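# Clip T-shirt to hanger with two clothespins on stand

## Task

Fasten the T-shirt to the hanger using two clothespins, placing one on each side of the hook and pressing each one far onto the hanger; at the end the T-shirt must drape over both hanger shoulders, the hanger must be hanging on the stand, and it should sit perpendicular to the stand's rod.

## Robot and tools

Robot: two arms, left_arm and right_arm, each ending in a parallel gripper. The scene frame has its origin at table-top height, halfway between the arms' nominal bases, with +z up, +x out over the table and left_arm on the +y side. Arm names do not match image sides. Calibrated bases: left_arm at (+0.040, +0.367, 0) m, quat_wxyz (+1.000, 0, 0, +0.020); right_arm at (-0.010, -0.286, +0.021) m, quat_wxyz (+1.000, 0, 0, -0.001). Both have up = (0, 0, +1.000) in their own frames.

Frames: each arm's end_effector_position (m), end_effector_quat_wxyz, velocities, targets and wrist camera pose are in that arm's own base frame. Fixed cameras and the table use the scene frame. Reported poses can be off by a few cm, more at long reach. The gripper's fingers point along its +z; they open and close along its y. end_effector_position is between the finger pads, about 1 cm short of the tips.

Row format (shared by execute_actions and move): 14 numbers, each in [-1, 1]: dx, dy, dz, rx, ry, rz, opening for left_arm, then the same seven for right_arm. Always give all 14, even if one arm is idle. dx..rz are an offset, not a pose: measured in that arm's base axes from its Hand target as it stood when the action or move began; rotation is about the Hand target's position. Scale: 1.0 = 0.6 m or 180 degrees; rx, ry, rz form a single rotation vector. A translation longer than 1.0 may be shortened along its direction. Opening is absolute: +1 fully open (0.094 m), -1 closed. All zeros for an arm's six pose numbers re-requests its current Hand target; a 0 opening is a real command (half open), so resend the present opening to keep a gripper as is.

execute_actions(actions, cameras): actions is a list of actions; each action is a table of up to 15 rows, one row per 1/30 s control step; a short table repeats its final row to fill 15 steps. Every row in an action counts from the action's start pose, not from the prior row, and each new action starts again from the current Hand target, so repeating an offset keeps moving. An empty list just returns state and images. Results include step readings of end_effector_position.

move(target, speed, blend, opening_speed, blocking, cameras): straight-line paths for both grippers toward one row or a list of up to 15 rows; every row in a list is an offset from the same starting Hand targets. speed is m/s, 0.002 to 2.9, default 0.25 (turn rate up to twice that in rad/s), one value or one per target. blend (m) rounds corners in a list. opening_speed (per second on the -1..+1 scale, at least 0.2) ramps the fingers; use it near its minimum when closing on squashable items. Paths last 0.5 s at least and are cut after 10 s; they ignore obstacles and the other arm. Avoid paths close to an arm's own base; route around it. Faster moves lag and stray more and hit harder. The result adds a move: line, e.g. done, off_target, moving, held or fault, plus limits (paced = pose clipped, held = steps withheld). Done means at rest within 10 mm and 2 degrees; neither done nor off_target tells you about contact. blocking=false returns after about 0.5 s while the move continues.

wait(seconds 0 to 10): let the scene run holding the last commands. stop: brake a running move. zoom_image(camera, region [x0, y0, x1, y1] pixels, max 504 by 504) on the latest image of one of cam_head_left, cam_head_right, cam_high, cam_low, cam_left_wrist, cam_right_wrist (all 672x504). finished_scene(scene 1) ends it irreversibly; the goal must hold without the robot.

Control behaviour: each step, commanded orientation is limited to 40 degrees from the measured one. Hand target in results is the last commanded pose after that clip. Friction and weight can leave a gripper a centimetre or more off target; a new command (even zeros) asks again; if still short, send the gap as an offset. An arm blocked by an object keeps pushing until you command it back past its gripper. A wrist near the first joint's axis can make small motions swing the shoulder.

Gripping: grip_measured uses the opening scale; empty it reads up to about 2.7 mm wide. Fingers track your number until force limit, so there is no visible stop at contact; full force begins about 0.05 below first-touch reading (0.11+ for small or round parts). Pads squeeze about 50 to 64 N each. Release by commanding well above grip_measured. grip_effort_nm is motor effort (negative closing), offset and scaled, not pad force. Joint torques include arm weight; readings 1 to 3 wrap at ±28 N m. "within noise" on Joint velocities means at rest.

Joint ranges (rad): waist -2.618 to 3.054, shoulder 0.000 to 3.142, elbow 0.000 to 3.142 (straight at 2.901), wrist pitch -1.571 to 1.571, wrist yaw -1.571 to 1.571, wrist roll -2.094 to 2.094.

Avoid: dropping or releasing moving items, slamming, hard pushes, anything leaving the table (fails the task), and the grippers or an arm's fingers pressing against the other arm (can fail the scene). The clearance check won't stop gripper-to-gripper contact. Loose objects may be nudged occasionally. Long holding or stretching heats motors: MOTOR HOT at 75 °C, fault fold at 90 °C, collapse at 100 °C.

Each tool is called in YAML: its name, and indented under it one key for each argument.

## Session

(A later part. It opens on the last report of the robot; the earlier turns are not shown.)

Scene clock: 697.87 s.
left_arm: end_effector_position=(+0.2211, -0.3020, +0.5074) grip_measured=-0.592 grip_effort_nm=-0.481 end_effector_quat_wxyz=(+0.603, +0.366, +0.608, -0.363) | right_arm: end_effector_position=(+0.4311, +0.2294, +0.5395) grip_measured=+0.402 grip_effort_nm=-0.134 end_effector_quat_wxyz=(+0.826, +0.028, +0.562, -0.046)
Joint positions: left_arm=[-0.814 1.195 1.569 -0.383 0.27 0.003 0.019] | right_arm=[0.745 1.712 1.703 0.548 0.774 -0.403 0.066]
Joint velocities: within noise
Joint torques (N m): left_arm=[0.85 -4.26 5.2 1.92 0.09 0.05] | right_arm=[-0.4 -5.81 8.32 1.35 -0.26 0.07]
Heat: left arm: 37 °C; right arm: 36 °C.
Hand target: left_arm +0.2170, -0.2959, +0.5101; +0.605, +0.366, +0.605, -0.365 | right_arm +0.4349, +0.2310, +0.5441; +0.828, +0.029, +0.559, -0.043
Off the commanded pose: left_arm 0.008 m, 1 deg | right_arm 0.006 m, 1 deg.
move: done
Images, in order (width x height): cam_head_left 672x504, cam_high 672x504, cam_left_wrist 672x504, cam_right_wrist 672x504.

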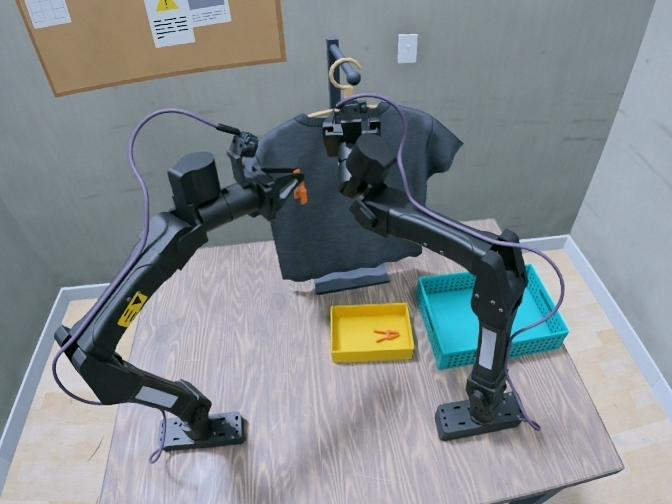

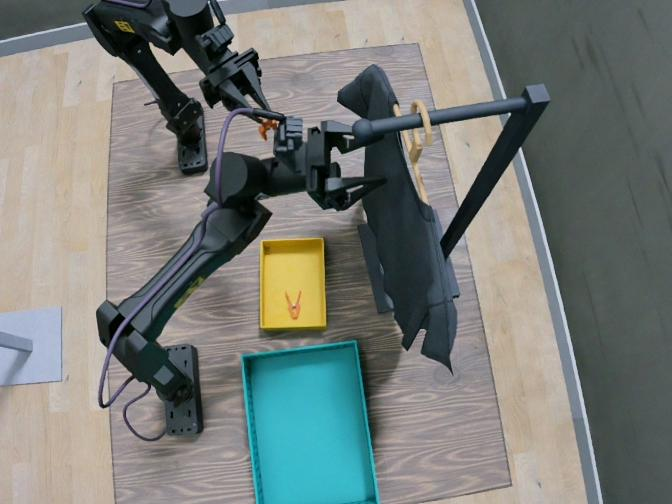

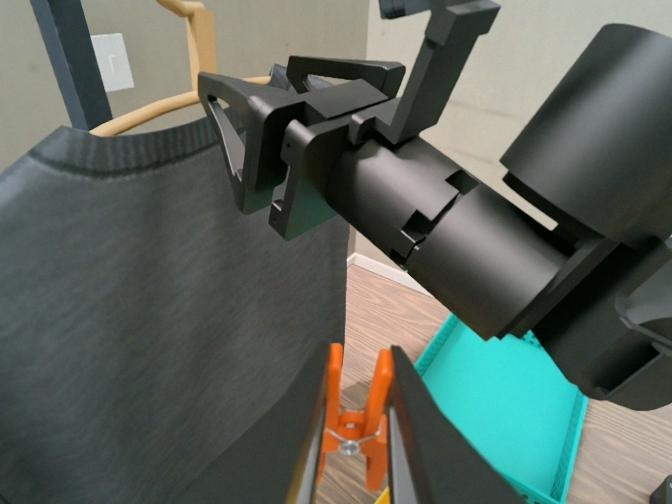

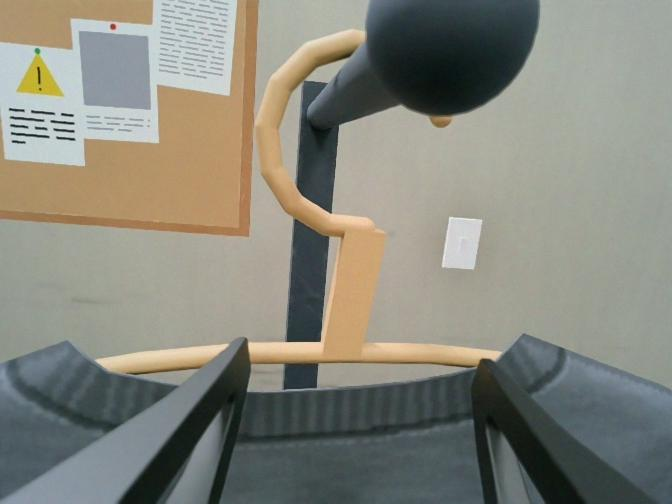

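move:
  target: [0.0, 0.0, 0.0, 0, 0, 0, -0.6, -0.0082, -0.0008, -0.0177, -0.0007, -0.0893, 0.0605, 0.3]
  speed: 0.15
  cameras: ["cam_right_wrist", "cam_left_wrist", "cam_high", "cam_head_left"]

zoom_image:
  camera: "cam_right_wrist"
  region: [200, 120, 520, 360]

Scene clock: 733.63 s.
left_arm: end_effector_position=(+0.2211, -0.3020, +0.5073) grip_measured=-0.592 grip_effort_nm=-0.486 end_effector_quat_wxyz=(+0.603, +0.366, +0.609, -0.363) | right_arm: end_effector_position=(+0.4267, +0.2297, +0.5390) grip_measured=+0.302 grip_effort_nm=-0.120 end_effector_quat_wxyz=(+0.899, -0.016, +0.436, +0.039)
Joint positions: left_arm=[-0.814 1.195 1.569 -0.384 0.27 0.003 0.019] | right_arm=[0.648 1.712 1.474 0.989 0.436 -0.369 0.061]
Joint velocities: within noise
Joint torques (N m): left_arm=[0.62 -3.97 5.11 1.96 0.09 0.03] | right_arm=[-0.51 -6.74 5.31 1.31 -0.23 0.11]
Heat: left arm: 37 °C; right arm: 36 °C.
Hand target: left_arm +0.2170, -0.2959, +0.5101; +0.605, +0.366, +0.605, -0.365 | right_arm +0.4300, +0.2304, +0.5336; +0.898, -0.019, +0.438, +0.040
Off the commanded pose: left_arm 0.008 m, 1 deg | right_arm 0.006 m, 0 deg.
move: done
Images, in order (width x height): cam_head_left 672x504, cam_high 672x504, cam_left_wrist 672x504, cam_right_wrist 672x504.

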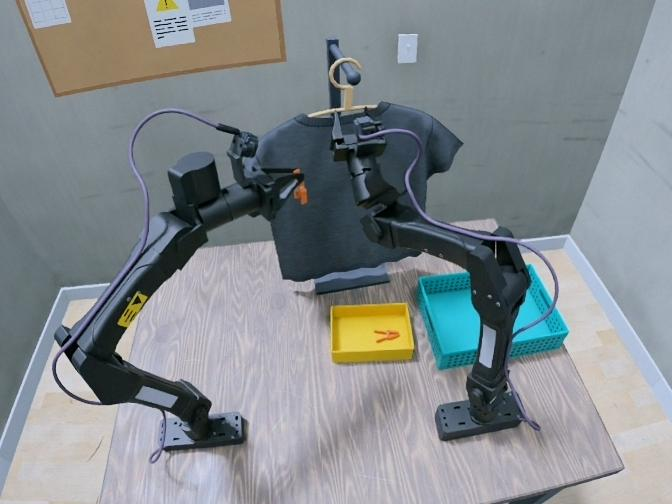

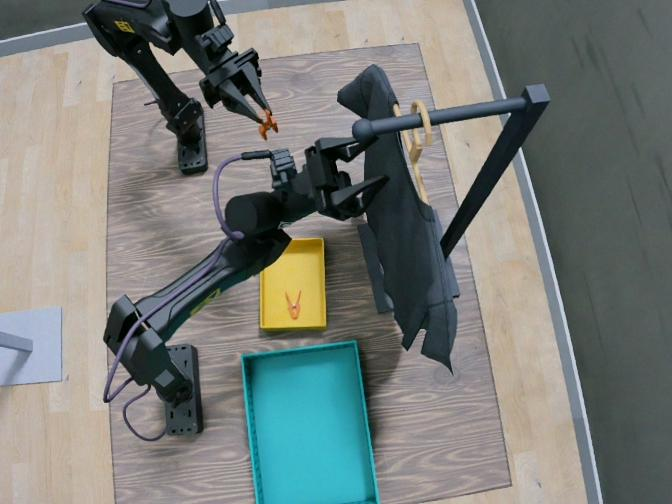

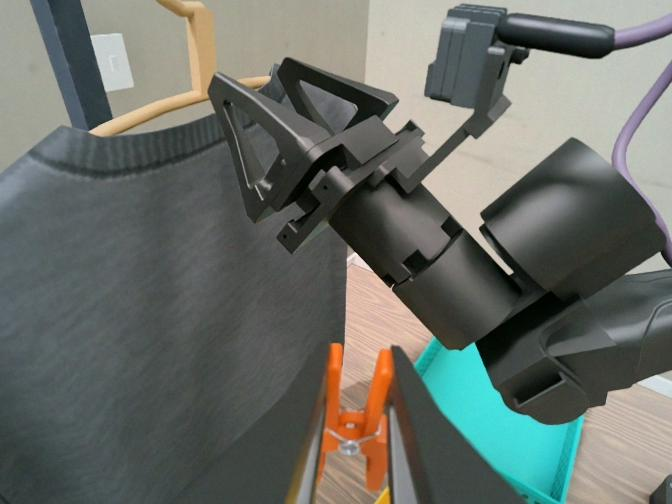

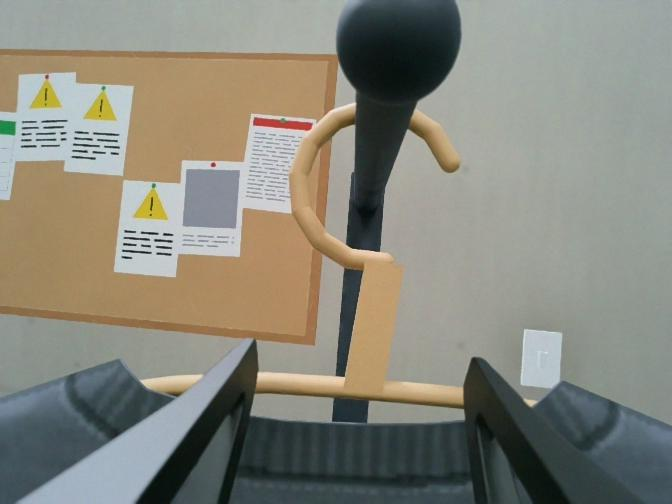

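Scaled by 1.575 from the camera's 672x504 image, which has a finer 960x720 frame.

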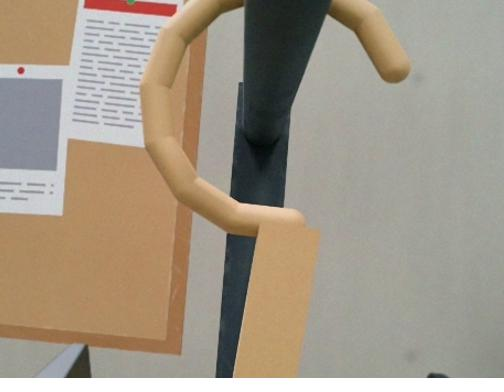

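move:
  target: [0.0, 0.0, 0.0, 0, 0, 0, -0.6, 0.0657, 0.0048, 0.045, 0, 0, 0, 0.3]
  speed: 0.08

zoom_image:
  camera: "cam_high"
  region: [300, 60, 480, 220]

Scene clock: 748.83 s.
left_arm: end_effector_position=(+0.2211, -0.3020, +0.5073) grip_measured=-0.592 grip_effort_nm=-0.476 end_effector_quat_wxyz=(+0.603, +0.366, +0.609, -0.363) | right_arm: end_effector_position=(+0.4647, +0.2319, +0.5578) grip_measured=+0.302 grip_effort_nm=-0.125 end_effector_quat_wxyz=(+0.897, -0.019, +0.440, +0.038)
Joint positions: left_arm=[-0.814 1.195 1.569 -0.384 0.27 0.003 0.019] | right_arm=[0.594 1.832 1.705 0.852 0.395 -0.33 0.061]
Joint velocities: within noise
Joint torques (N m): left_arm=[0.8 -4.16 5.26 1.95 0.14 0] | right_arm=[-0.39 -6.74 8.34 1.22 -0.21 0.09]
Heat: left arm: 37 °C; right arm: 35 °C.
Hand target: left_arm +0.2170, -0.2959, +0.5101; +0.605, +0.366, +0.605, -0.365 | right_arm +0.4694, +0.2334, +0.5604; +0.898, -0.020, +0.438, +0.040
Off the commanded pose: left_arm 0.008 m, 1 deg | right_arm 0.006 m, 0 deg.
move: done

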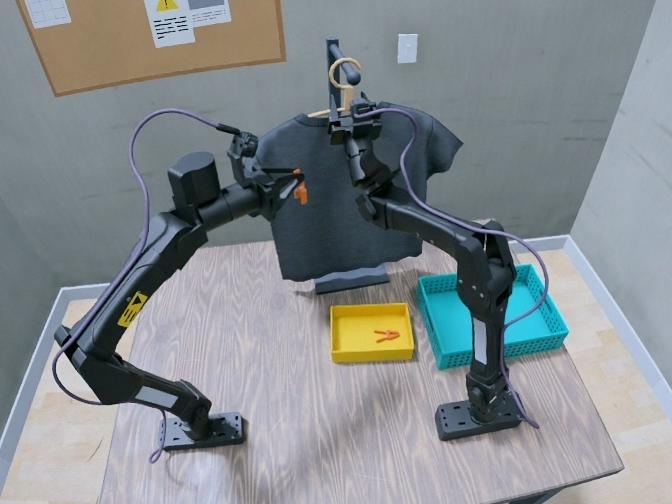

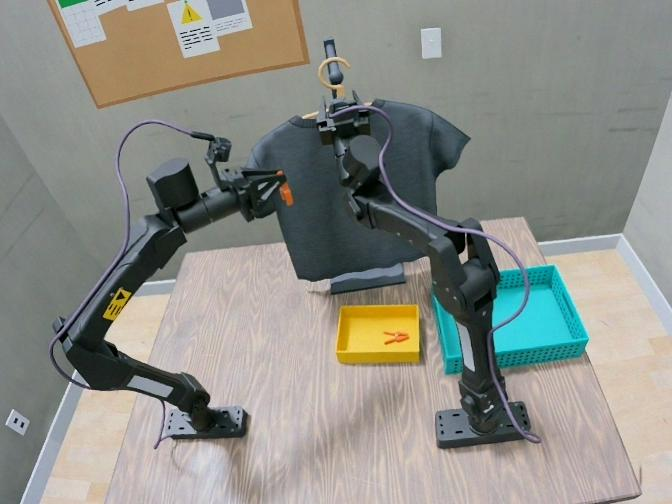

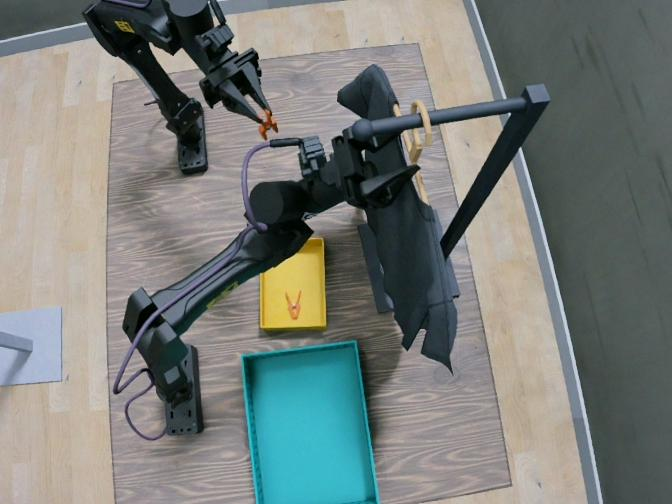

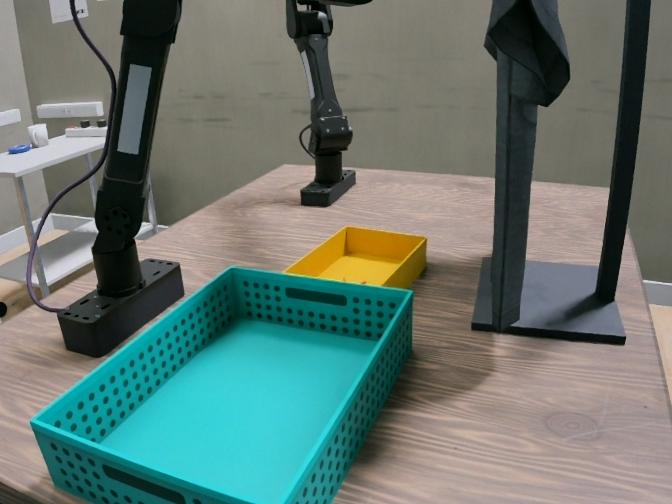

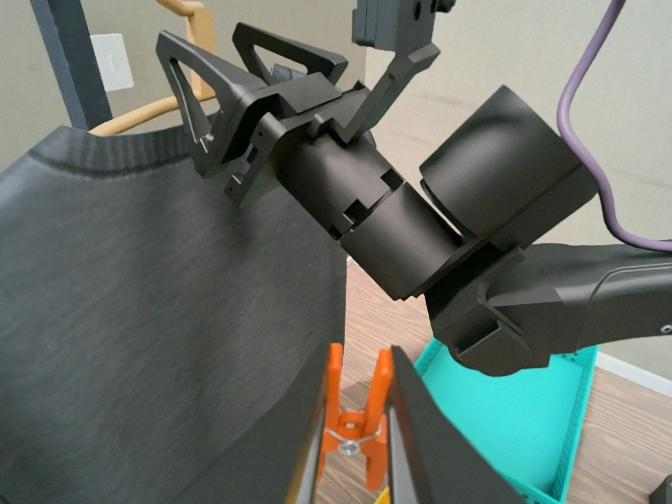

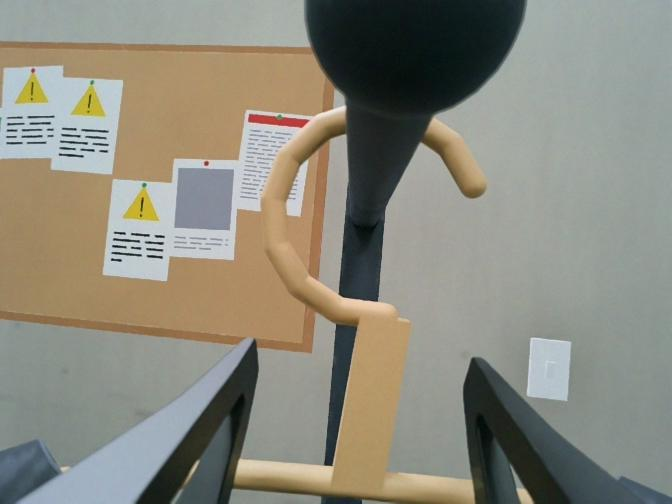

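Scaled by 2.800 from the camera's 672x504 image, which has a finer 960x720 frame.

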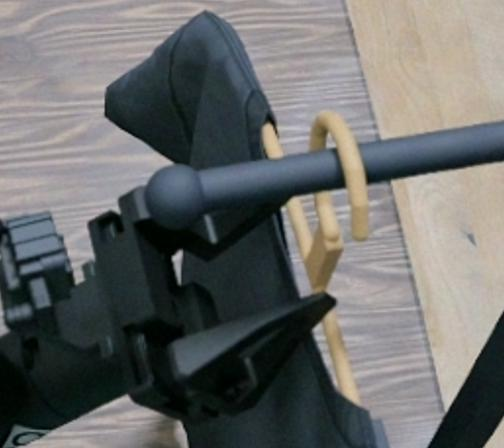

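execute_actions:
  actions: []

Scene clock: 780.60 s.
left_arm: end_effector_position=(+0.2211, -0.3020, +0.5073) grip_measured=-0.592 grip_effort_nm=-0.486 end_effector_quat_wxyz=(+0.603, +0.366, +0.609, -0.363) | right_arm: end_effector_position=(+0.4647, +0.2320, +0.5578) grip_measured=+0.302 grip_effort_nm=-0.125 end_effector_quat_wxyz=(+0.897, -0.019, +0.440, +0.038)
Joint positions: left_arm=[-0.814 1.195 1.569 -0.384 0.27 0.003 0.019] | right_arm=[0.594 1.832 1.705 0.851 0.395 -0.329 0.061]
Joint velocities: within noise
Joint torques (N m): left_arm=[0.83 -4.31 4.98 1.92 0.13 0.03] | right_arm=[-0.43 -6.64 8.24 1.22 -0.18 0.05]
Heat: left arm: 38 °C; right arm: 34 °C.
Hand target: left_arm +0.2170, -0.2959, +0.5101; +0.605, +0.366, +0.605, -0.365 | right_arm +0.4694, +0.2334, +0.5605; +0.898, -0.019, +0.438, +0.040
Tool commands: left_gripper/opening=-0.6 right_gripper/opening=+0.3
Off the commanded pose: left_arm 0.008 m, 1 deg | right_arm 0.006 m, 0 deg.

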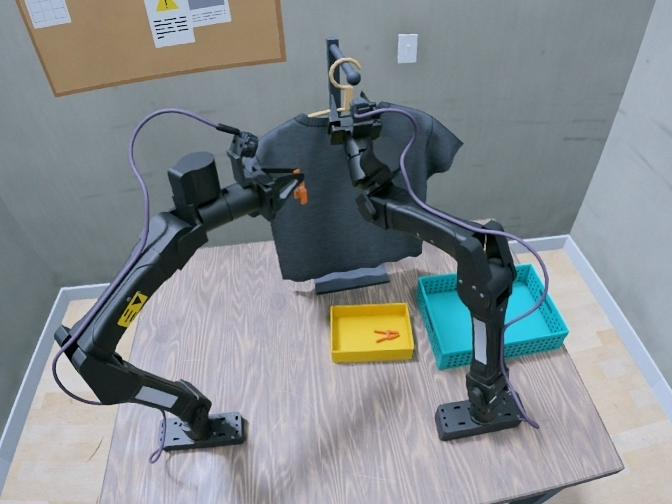

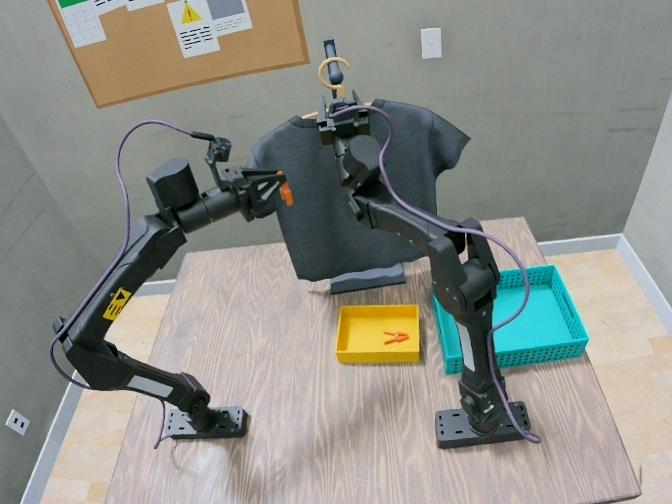

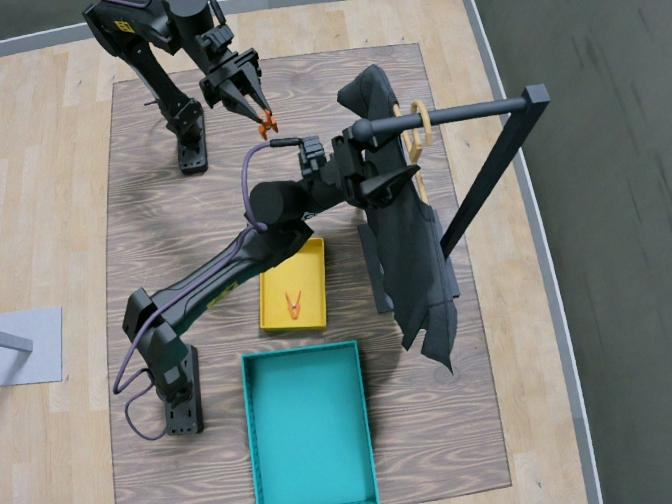

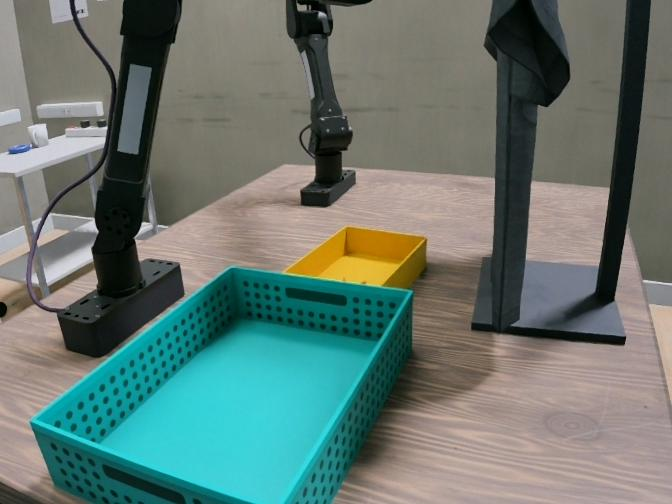

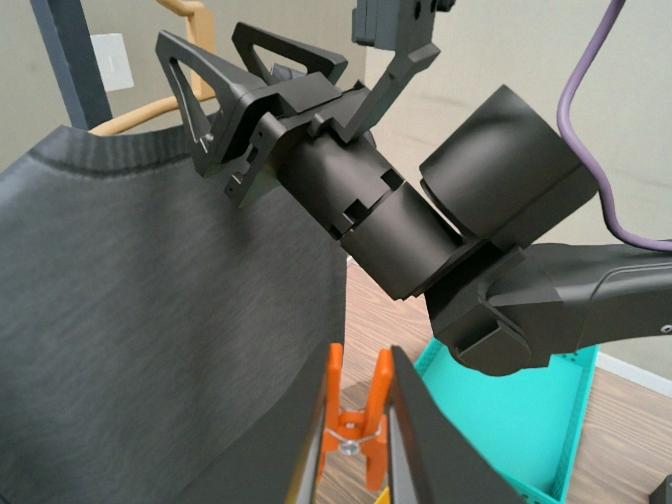

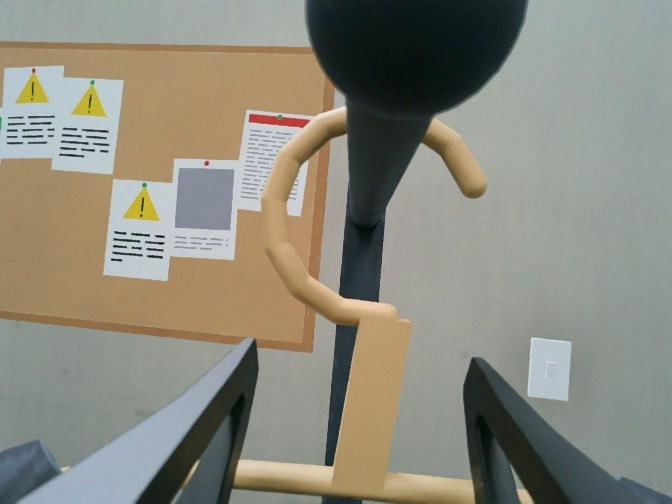

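move:
  target: [0,0,0,0,0,0,-0.6,0,0,0,0,0,0,-0.55]
  opening_speed: 0.4
  cameras: ["cam_right_wrist", "cam_head_left"]

Scene clock: 793.63 s.
left_arm: end_effector_position=(+0.2211, -0.3020, +0.5072) grip_measured=-0.592 grip_effort_nm=-0.486 end_effector_quat_wxyz=(+0.603, +0.367, +0.609, -0.363) | right_arm: end_effector_position=(+0.4647, +0.2321, +0.5578) grip_measured=-0.548 grip_effort_nm=-0.125 end_effector_quat_wxyz=(+0.897, -0.019, +0.440, +0.038)
Joint positions: left_arm=[-0.814 1.195 1.569 -0.384 0.27 0.003 0.019] | right_arm=[0.594 1.832 1.705 0.85 0.395 -0.329 0.021]
Joint velocities: within noise
Joint torques (N m): left_arm=[0.83 -4.01 5.37 1.96 0.12 -0.01] | right_arm=[-0.49 -6.69 8.43 1.22 -0.22 0.1]
Heat: left arm: 38 °C; right arm: 34 °C.
Hand target: left_arm +0.2170, -0.2959, +0.5101; +0.605, +0.366, +0.605, -0.365 | right_arm +0.4694, +0.2334, +0.5605; +0.898, -0.019, +0.438, +0.040
Off the commanded pose: left_arm 0.008 m, 1 deg | right_arm 0.006 m, 0 deg.
move: done
Images, in order (width x height): cam_head_left 672x504, cam_right_wrist 672x504.

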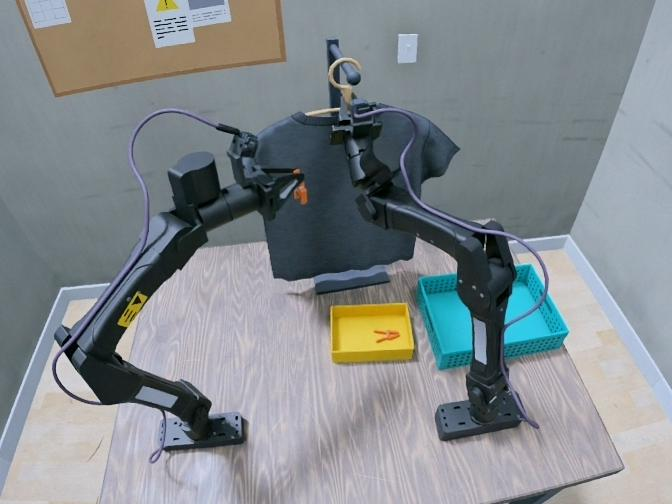

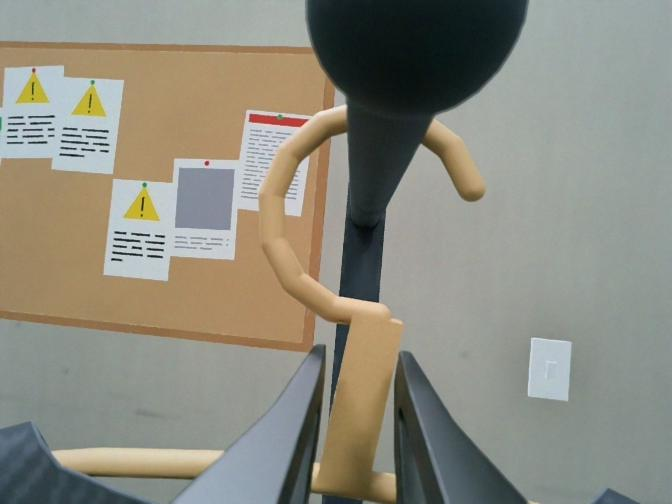

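move:
  target: [0,0,0,0,0,0,-0.6,0,0,0,0,0,0,-0.72]
  opening_speed: 0.25
  cameras: ["cam_right_wrist", "cam_high"]

Scene clock: 796.80 s.
left_arm: end_effector_position=(+0.2211, -0.3020, +0.5072) grip_measured=-0.592 grip_effort_nm=-0.481 end_effector_quat_wxyz=(+0.603, +0.367, +0.609, -0.363) | right_arm: end_effector_position=(+0.4649, +0.2317, +0.5577) grip_measured=-0.715 grip_effort_nm=-0.281 end_effector_quat_wxyz=(+0.897, -0.019, +0.441, +0.038)
Joint positions: left_arm=[-0.814 1.195 1.569 -0.384 0.27 0.003 0.019] | right_arm=[0.593 1.832 1.705 0.85 0.395 -0.329 0.013]
Joint velocities: within noise
Joint torques (N m): left_arm=[0.64 -4.18 5.08 1.95 0.07 -0.01] | right_arm=[-0.31 -6.6 8.28 1.23 -0.19 0.06]
Heat: left arm: 38 °C; right arm: 34 °C.
Hand target: left_arm +0.2170, -0.2959, +0.5101; +0.605, +0.366, +0.605, -0.365 | right_arm +0.4695, +0.2333, +0.5605; +0.898, -0.019, +0.438, +0.040
Off the commanded pose: left_arm 0.008 m, 1 deg | right_arm 0.006 m, 0 deg.
move: done
Images, in order (width x height): cam_high 672x504, cam_right_wrist 672x504.

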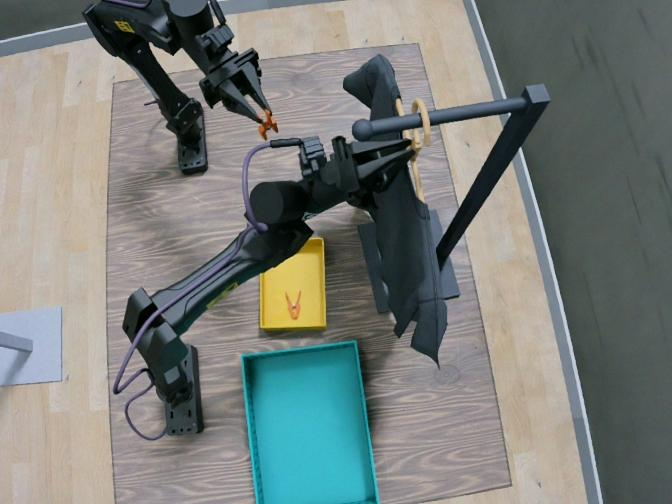

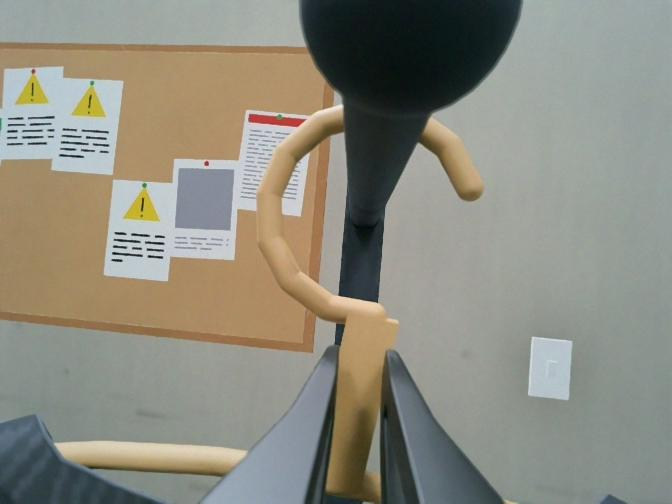

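move:
  target: [0,0,0,0,0,0,-0.6,0,0,0,0,0,0,-0.8]
  opening_speed: 0.25
  cameras: ["cam_right_wrist", "cam_left_wrist"]

Scene clock: 799.97 s.
left_arm: end_effector_position=(+0.2211, -0.3020, +0.5072) grip_measured=-0.592 grip_effort_nm=-0.486 end_effector_quat_wxyz=(+0.603, +0.367, +0.609, -0.363) | right_arm: end_effector_position=(+0.4648, +0.2312, +0.5583) grip_measured=-0.802 grip_effort_nm=0.051 end_effector_quat_wxyz=(+0.897, -0.018, +0.440, +0.038)
Joint positions: left_arm=[-0.814 1.195 1.569 -0.384 0.27 0.003 0.019] | right_arm=[0.592 1.832 1.706 0.851 0.396 -0.328 0.009]
Joint velocities: within noise
Joint torques (N m): left_arm=[0.75 -3.96 5.11 1.92 0.1 0] | right_arm=[-0.34 -6.76 8.28 1.22 -0.15 0.07]
Heat: left arm: 38 °C; right arm: 34 °C.
Hand target: left_arm +0.2170, -0.2959, +0.5101; +0.605, +0.366, +0.605, -0.365 | right_arm +0.4695, +0.2333, +0.5605; +0.898, -0.019, +0.438, +0.040
Off the commanded pose: left_arm 0.008 m, 1 deg | right_arm 0.006 m, 0 deg.
move: done
Images, in order (width x height): cam_left_wrist 672x504, cam_right_wrist 672x504.

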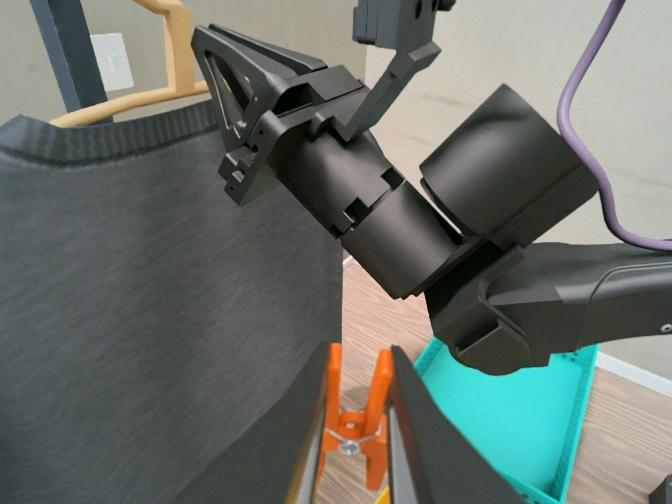

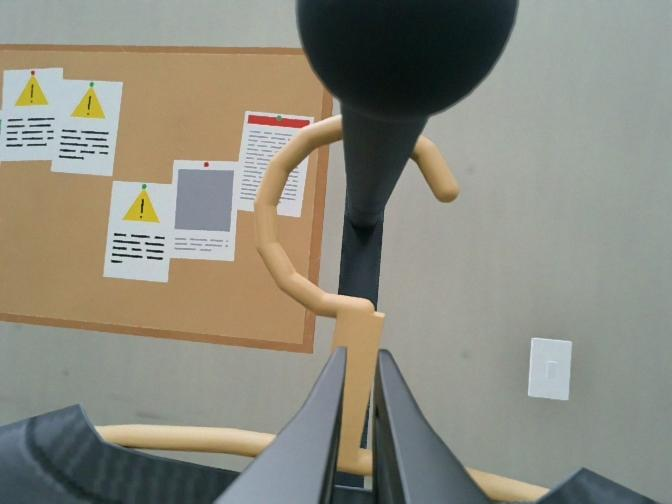

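zoom_image:
  camera: "cam_left_wrist"
  region: [60, 0, 320, 200]

zoom_image:
  camera: "cam_right_wrist"
  region: [200, 270, 520, 504]

Scaled by 1.938 from the camera's 672x504 image, which has a finer 960x720 frame.

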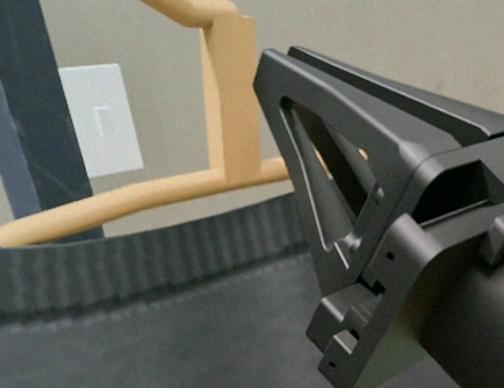

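Scaled by 1.575 from the camera's 672x504 image, which has a finer 960x720 frame.

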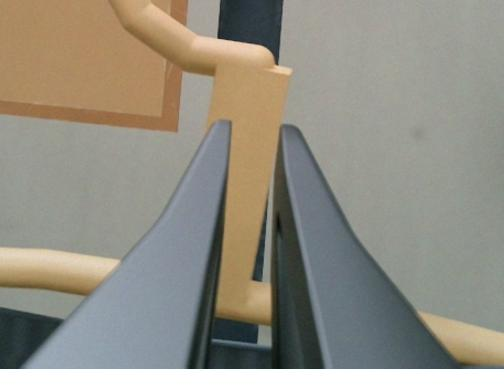

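move:
  target:
    - [0,0,0,0,0,0,-0.6,0,0,0,0,0,0,0.1]
    - [0,0,0,0,0,0,-0.6,0.025,0.0025,-0.004,0,0,0,0.1]
  speed: 0.06
  opening_speed: 0.6
  cameras: ["cam_right_wrist", "cam_left_wrist", "cam_high"]

Scene clock: 824.00 s.
left_arm: end_effector_position=(+0.2210, -0.3021, +0.5071) grip_measured=-0.592 grip_effort_nm=-0.486 end_effector_quat_wxyz=(+0.603, +0.367, +0.609, -0.363) | right_arm: end_effector_position=(+0.4797, +0.2341, +0.5556) grip_measured=+0.098 grip_effort_nm=0.061 end_effector_quat_wxyz=(+0.897, -0.019, +0.441, +0.038)
Joint positions: left_arm=[-0.814 1.195 1.569 -0.385 0.27 0.003 0.019] | right_arm=[0.577 1.886 1.768 0.837 0.382 -0.318 0.052]
Joint velocities: within noise
Joint torques (N m): left_arm=[0.68 -4.18 5.19 1.99 0.12 -0.02] | right_arm=[-0.4 -7.08 8.29 1.23 -0.18 0.07]
Heat: left arm: 38 °C; right arm: 36 °C.
Hand target: left_arm +0.2170, -0.2959, +0.5101; +0.605, +0.366, +0.605, -0.365 | right_arm +0.4845, +0.2349, +0.5580; +0.898, -0.020, +0.438, +0.040
Off the commanded pose: left_arm 0.008 m, 1 deg | right_arm 0.005 m, 0 deg.
move: done
Images, in order (width x height): cam_high 672x504, cam_left_wrist 672x504, cam_right_wrist 672x504.

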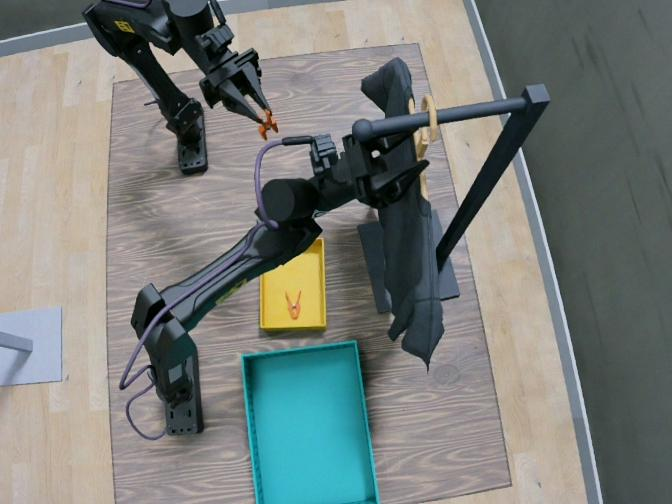

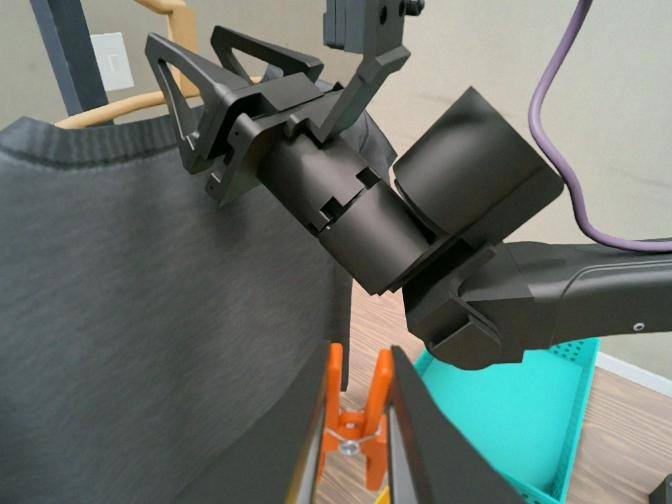

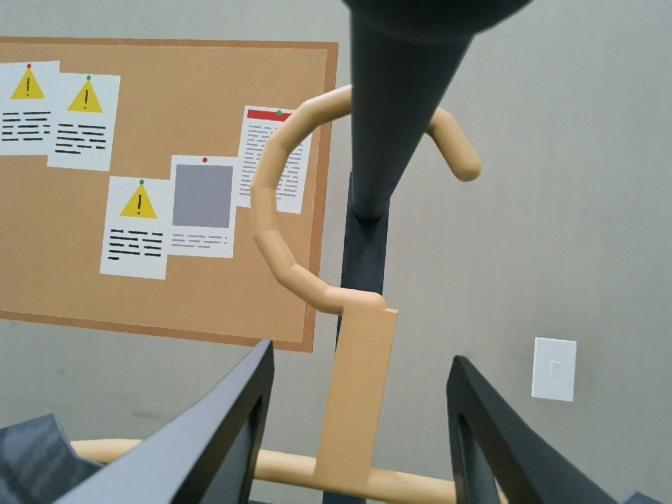

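zoom_image:
  camera: "cam_left_wrist"
  region: [100, 0, 300, 150]

zoom_image:
  camera: "cam_high"
  region: [340, 60, 500, 220]

zoom_image:
  camera: "cam_right_wrist"
  region: [240, 260, 480, 504]

Scaled by 2.520 from the camera's 672x504 image, which has a finer 960x720 frame.

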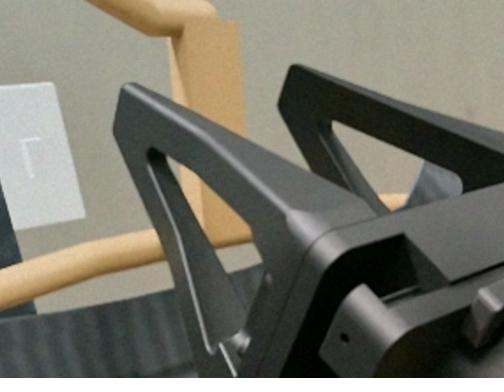

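Scaled by 3.150 from the camera's 672x504 image, which has a finer 960x720 frame.

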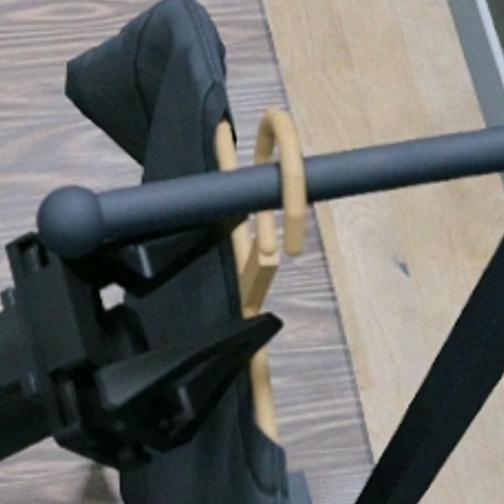

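Scaled by 2.066 from the camera's 672x504 image, which has a finer 960x720 frame.

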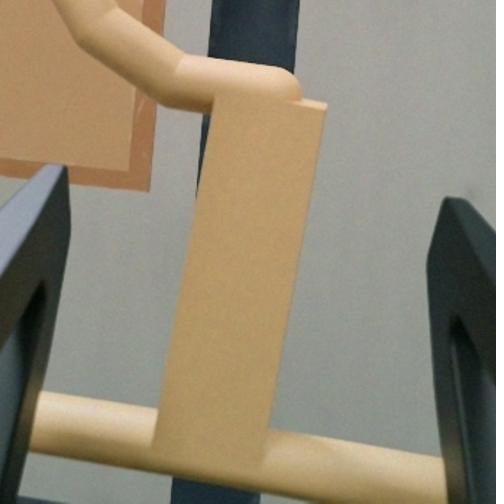

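move:
  target: [0,0,0.083,0,0,0,-0.6,0.0142,0.0007,-0.0017,0,0,-0.0944,0.1]
  speed: 0.08
  cameras: ["cam_right_wrist", "cam_left_wrist", "cam_high"]

Scene clock: 849.27 s.
left_arm: end_effector_position=(+0.2182, -0.2990, +0.5512) grip_measured=-0.592 grip_effort_nm=-0.486 end_effector_quat_wxyz=(+0.600, +0.367, +0.611, -0.362) | right_arm: end_effector_position=(+0.4919, +0.2308, +0.5562) grip_measured=+0.098 grip_effort_nm=0.051 end_effector_quat_wxyz=(+0.892, +0.042, +0.440, -0.095)
Joint positions: left_arm=[-0.814 1.305 1.872 -0.584 0.27 0.003 0.019] | right_arm=[0.631 2.056 1.985 0.921 0.628 -0.6 0.052]
Joint velocities: within noise
Joint torques (N m): left_arm=[0.77 -2.43 7.31 1.95 0.13 0.01] | right_arm=[0.59 -8.02 7.91 1.13 -0.2 -0.06]
Heat: left arm: 38 °C; right arm: 35 °C.
Hand target: left_arm +0.2170, -0.2959, +0.5598; +0.605, +0.366, +0.605, -0.365 | right_arm +0.4930, +0.2353, +0.5571; +0.894, +0.045, +0.436, -0.093
Off the commanded pose: left_arm 0.009 m, 1 deg | right_arm 0.005 m, 1 deg.
move: done
Images, in order (width x height): cam_high 672x504, cam_left_wrist 672x504, cam_right_wrist 672x504.

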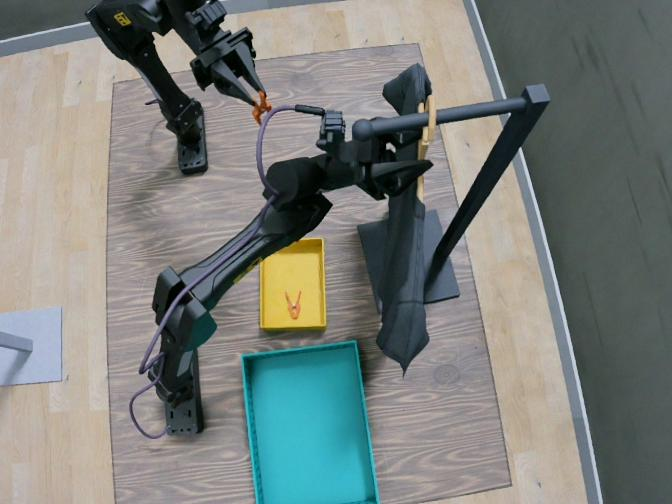

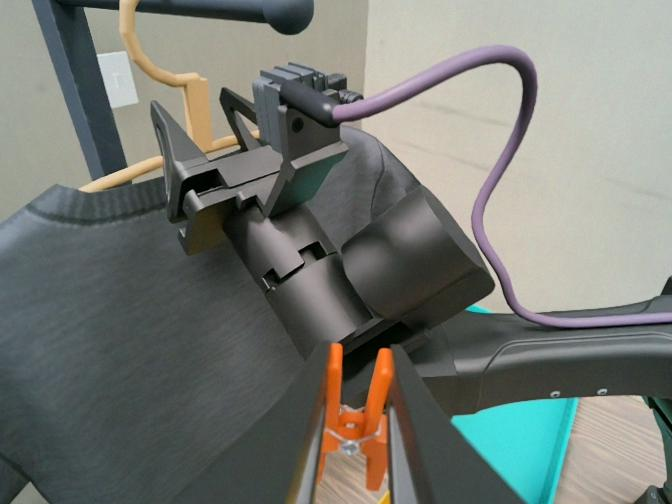

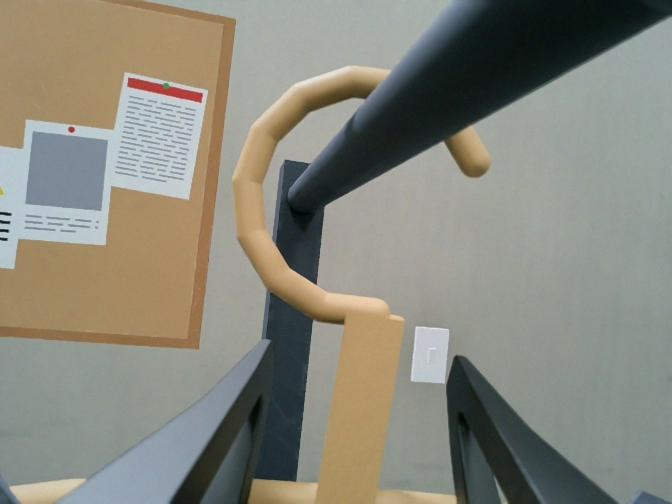

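move:
  target: [0,0,0,0,0,0,-0.6,0,-0.004,-0.004,0,0,0,-0.55]
  opening_speed: 0.4
  cameras: ["cam_right_wrist", "cam_high"]

Scene clock: 857.80 s.
left_arm: end_effector_position=(+0.2182, -0.2990, +0.5509) grip_measured=-0.592 grip_effort_nm=-0.481 end_effector_quat_wxyz=(+0.600, +0.367, +0.612, -0.362) | right_arm: end_effector_position=(+0.4905, +0.2295, +0.5577) grip_measured=-0.548 grip_effort_nm=-0.134 end_effector_quat_wxyz=(+0.893, +0.046, +0.437, -0.094)
Joint positions: left_arm=[-0.814 1.305 1.872 -0.586 0.27 0.003 0.019] | right_arm=[0.631 2.056 1.985 0.932 0.629 -0.601 0.021]
Joint velocities: within noise
Joint torques (N m): left_arm=[0.77 -1.99 7.49 1.91 0.1 0.01] | right_arm=[0.21 -8.5 6.37 1.12 -0.24 0]
Heat: left arm: 38 °C; right arm: 35 °C.
Hand target: left_arm +0.2170, -0.2959, +0.5598; +0.605, +0.366, +0.605, -0.365 | right_arm +0.4929, +0.2328, +0.5547; +0.894, +0.046, +0.436, -0.093
Off the commanded pose: left_arm 0.009 m, 1 deg | right_arm 0.005 m, 0 deg.
move: done
Images, in order (width x height): cam_high 672x504, cam_right_wrist 672x504.

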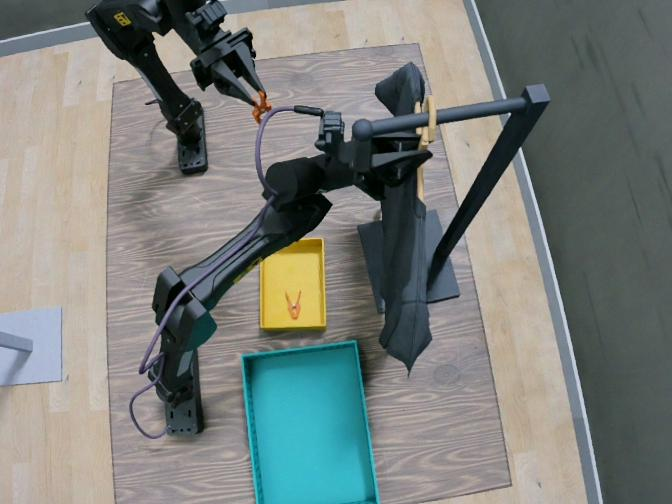

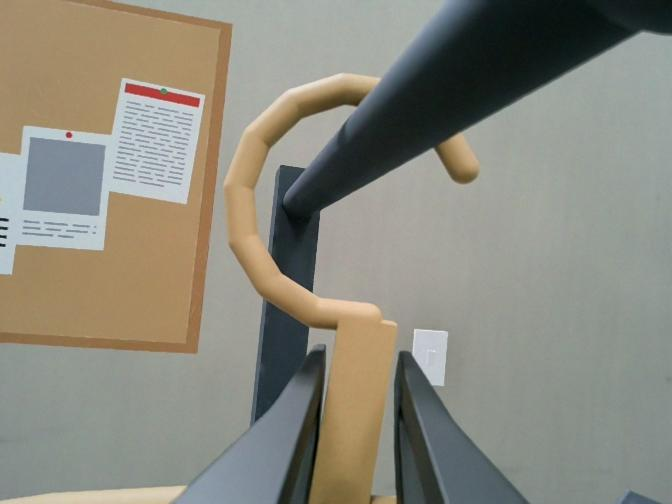

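move:
  target: [0,0,0,0,0,0,-0.6,0,0,0,0,0,0,-0.72]
  opening_speed: 0.25
  cameras: ["cam_right_wrist", "cam_left_wrist"]

Scene clock: 862.43 s.
left_arm: end_effector_position=(+0.2182, -0.2990, +0.5509) grip_measured=-0.592 grip_effort_nm=-0.486 end_effector_quat_wxyz=(+0.600, +0.367, +0.612, -0.362) | right_arm: end_effector_position=(+0.4899, +0.2277, +0.5579) grip_measured=-0.710 grip_effort_nm=-1.023 end_effector_quat_wxyz=(+0.893, +0.051, +0.437, -0.094)
Joint positions: left_arm=[-0.814 1.305 1.872 -0.586 0.27 0.003 0.019] | right_arm=[0.631 2.056 1.985 0.938 0.636 -0.601 0.014]
Joint velocities: within noise
Joint torques (N m): left_arm=[0.75 -2.44 7.31 1.93 0.12 -0.01] | right_arm=[0.06 -8.46 6.35 1.07 -0.32 -0.01]
Heat: left arm: 39 °C; right arm: 34 °C.
Hand target: left_arm +0.2170, -0.2959, +0.5598; +0.605, +0.366, +0.605, -0.365 | right_arm +0.4929, +0.2329, +0.5547; +0.894, +0.045, +0.436, -0.093
Off the commanded pose: left_arm 0.010 m, 1 deg | right_arm 0.007 m, 1 deg.
move: done
Images, in order (width x height): cam_left_wrist 672x504, cam_right_wrist 672x504.

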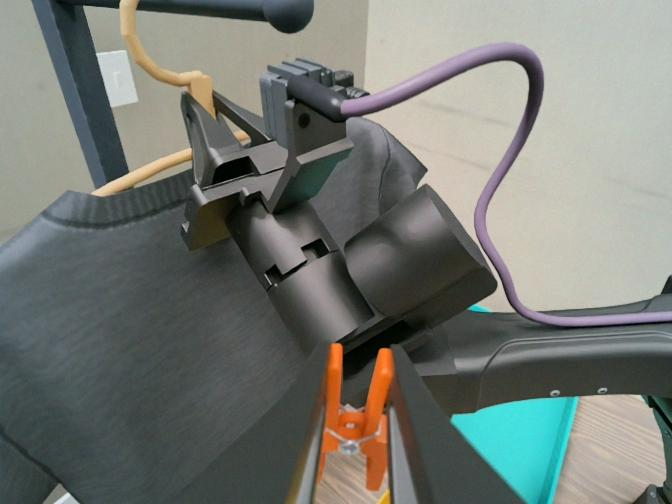

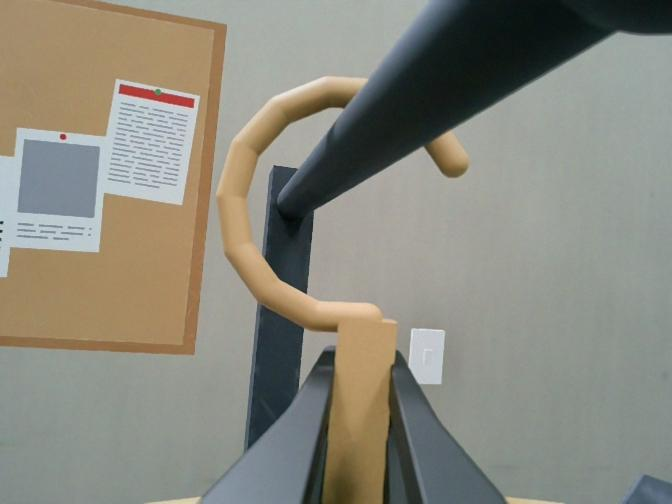

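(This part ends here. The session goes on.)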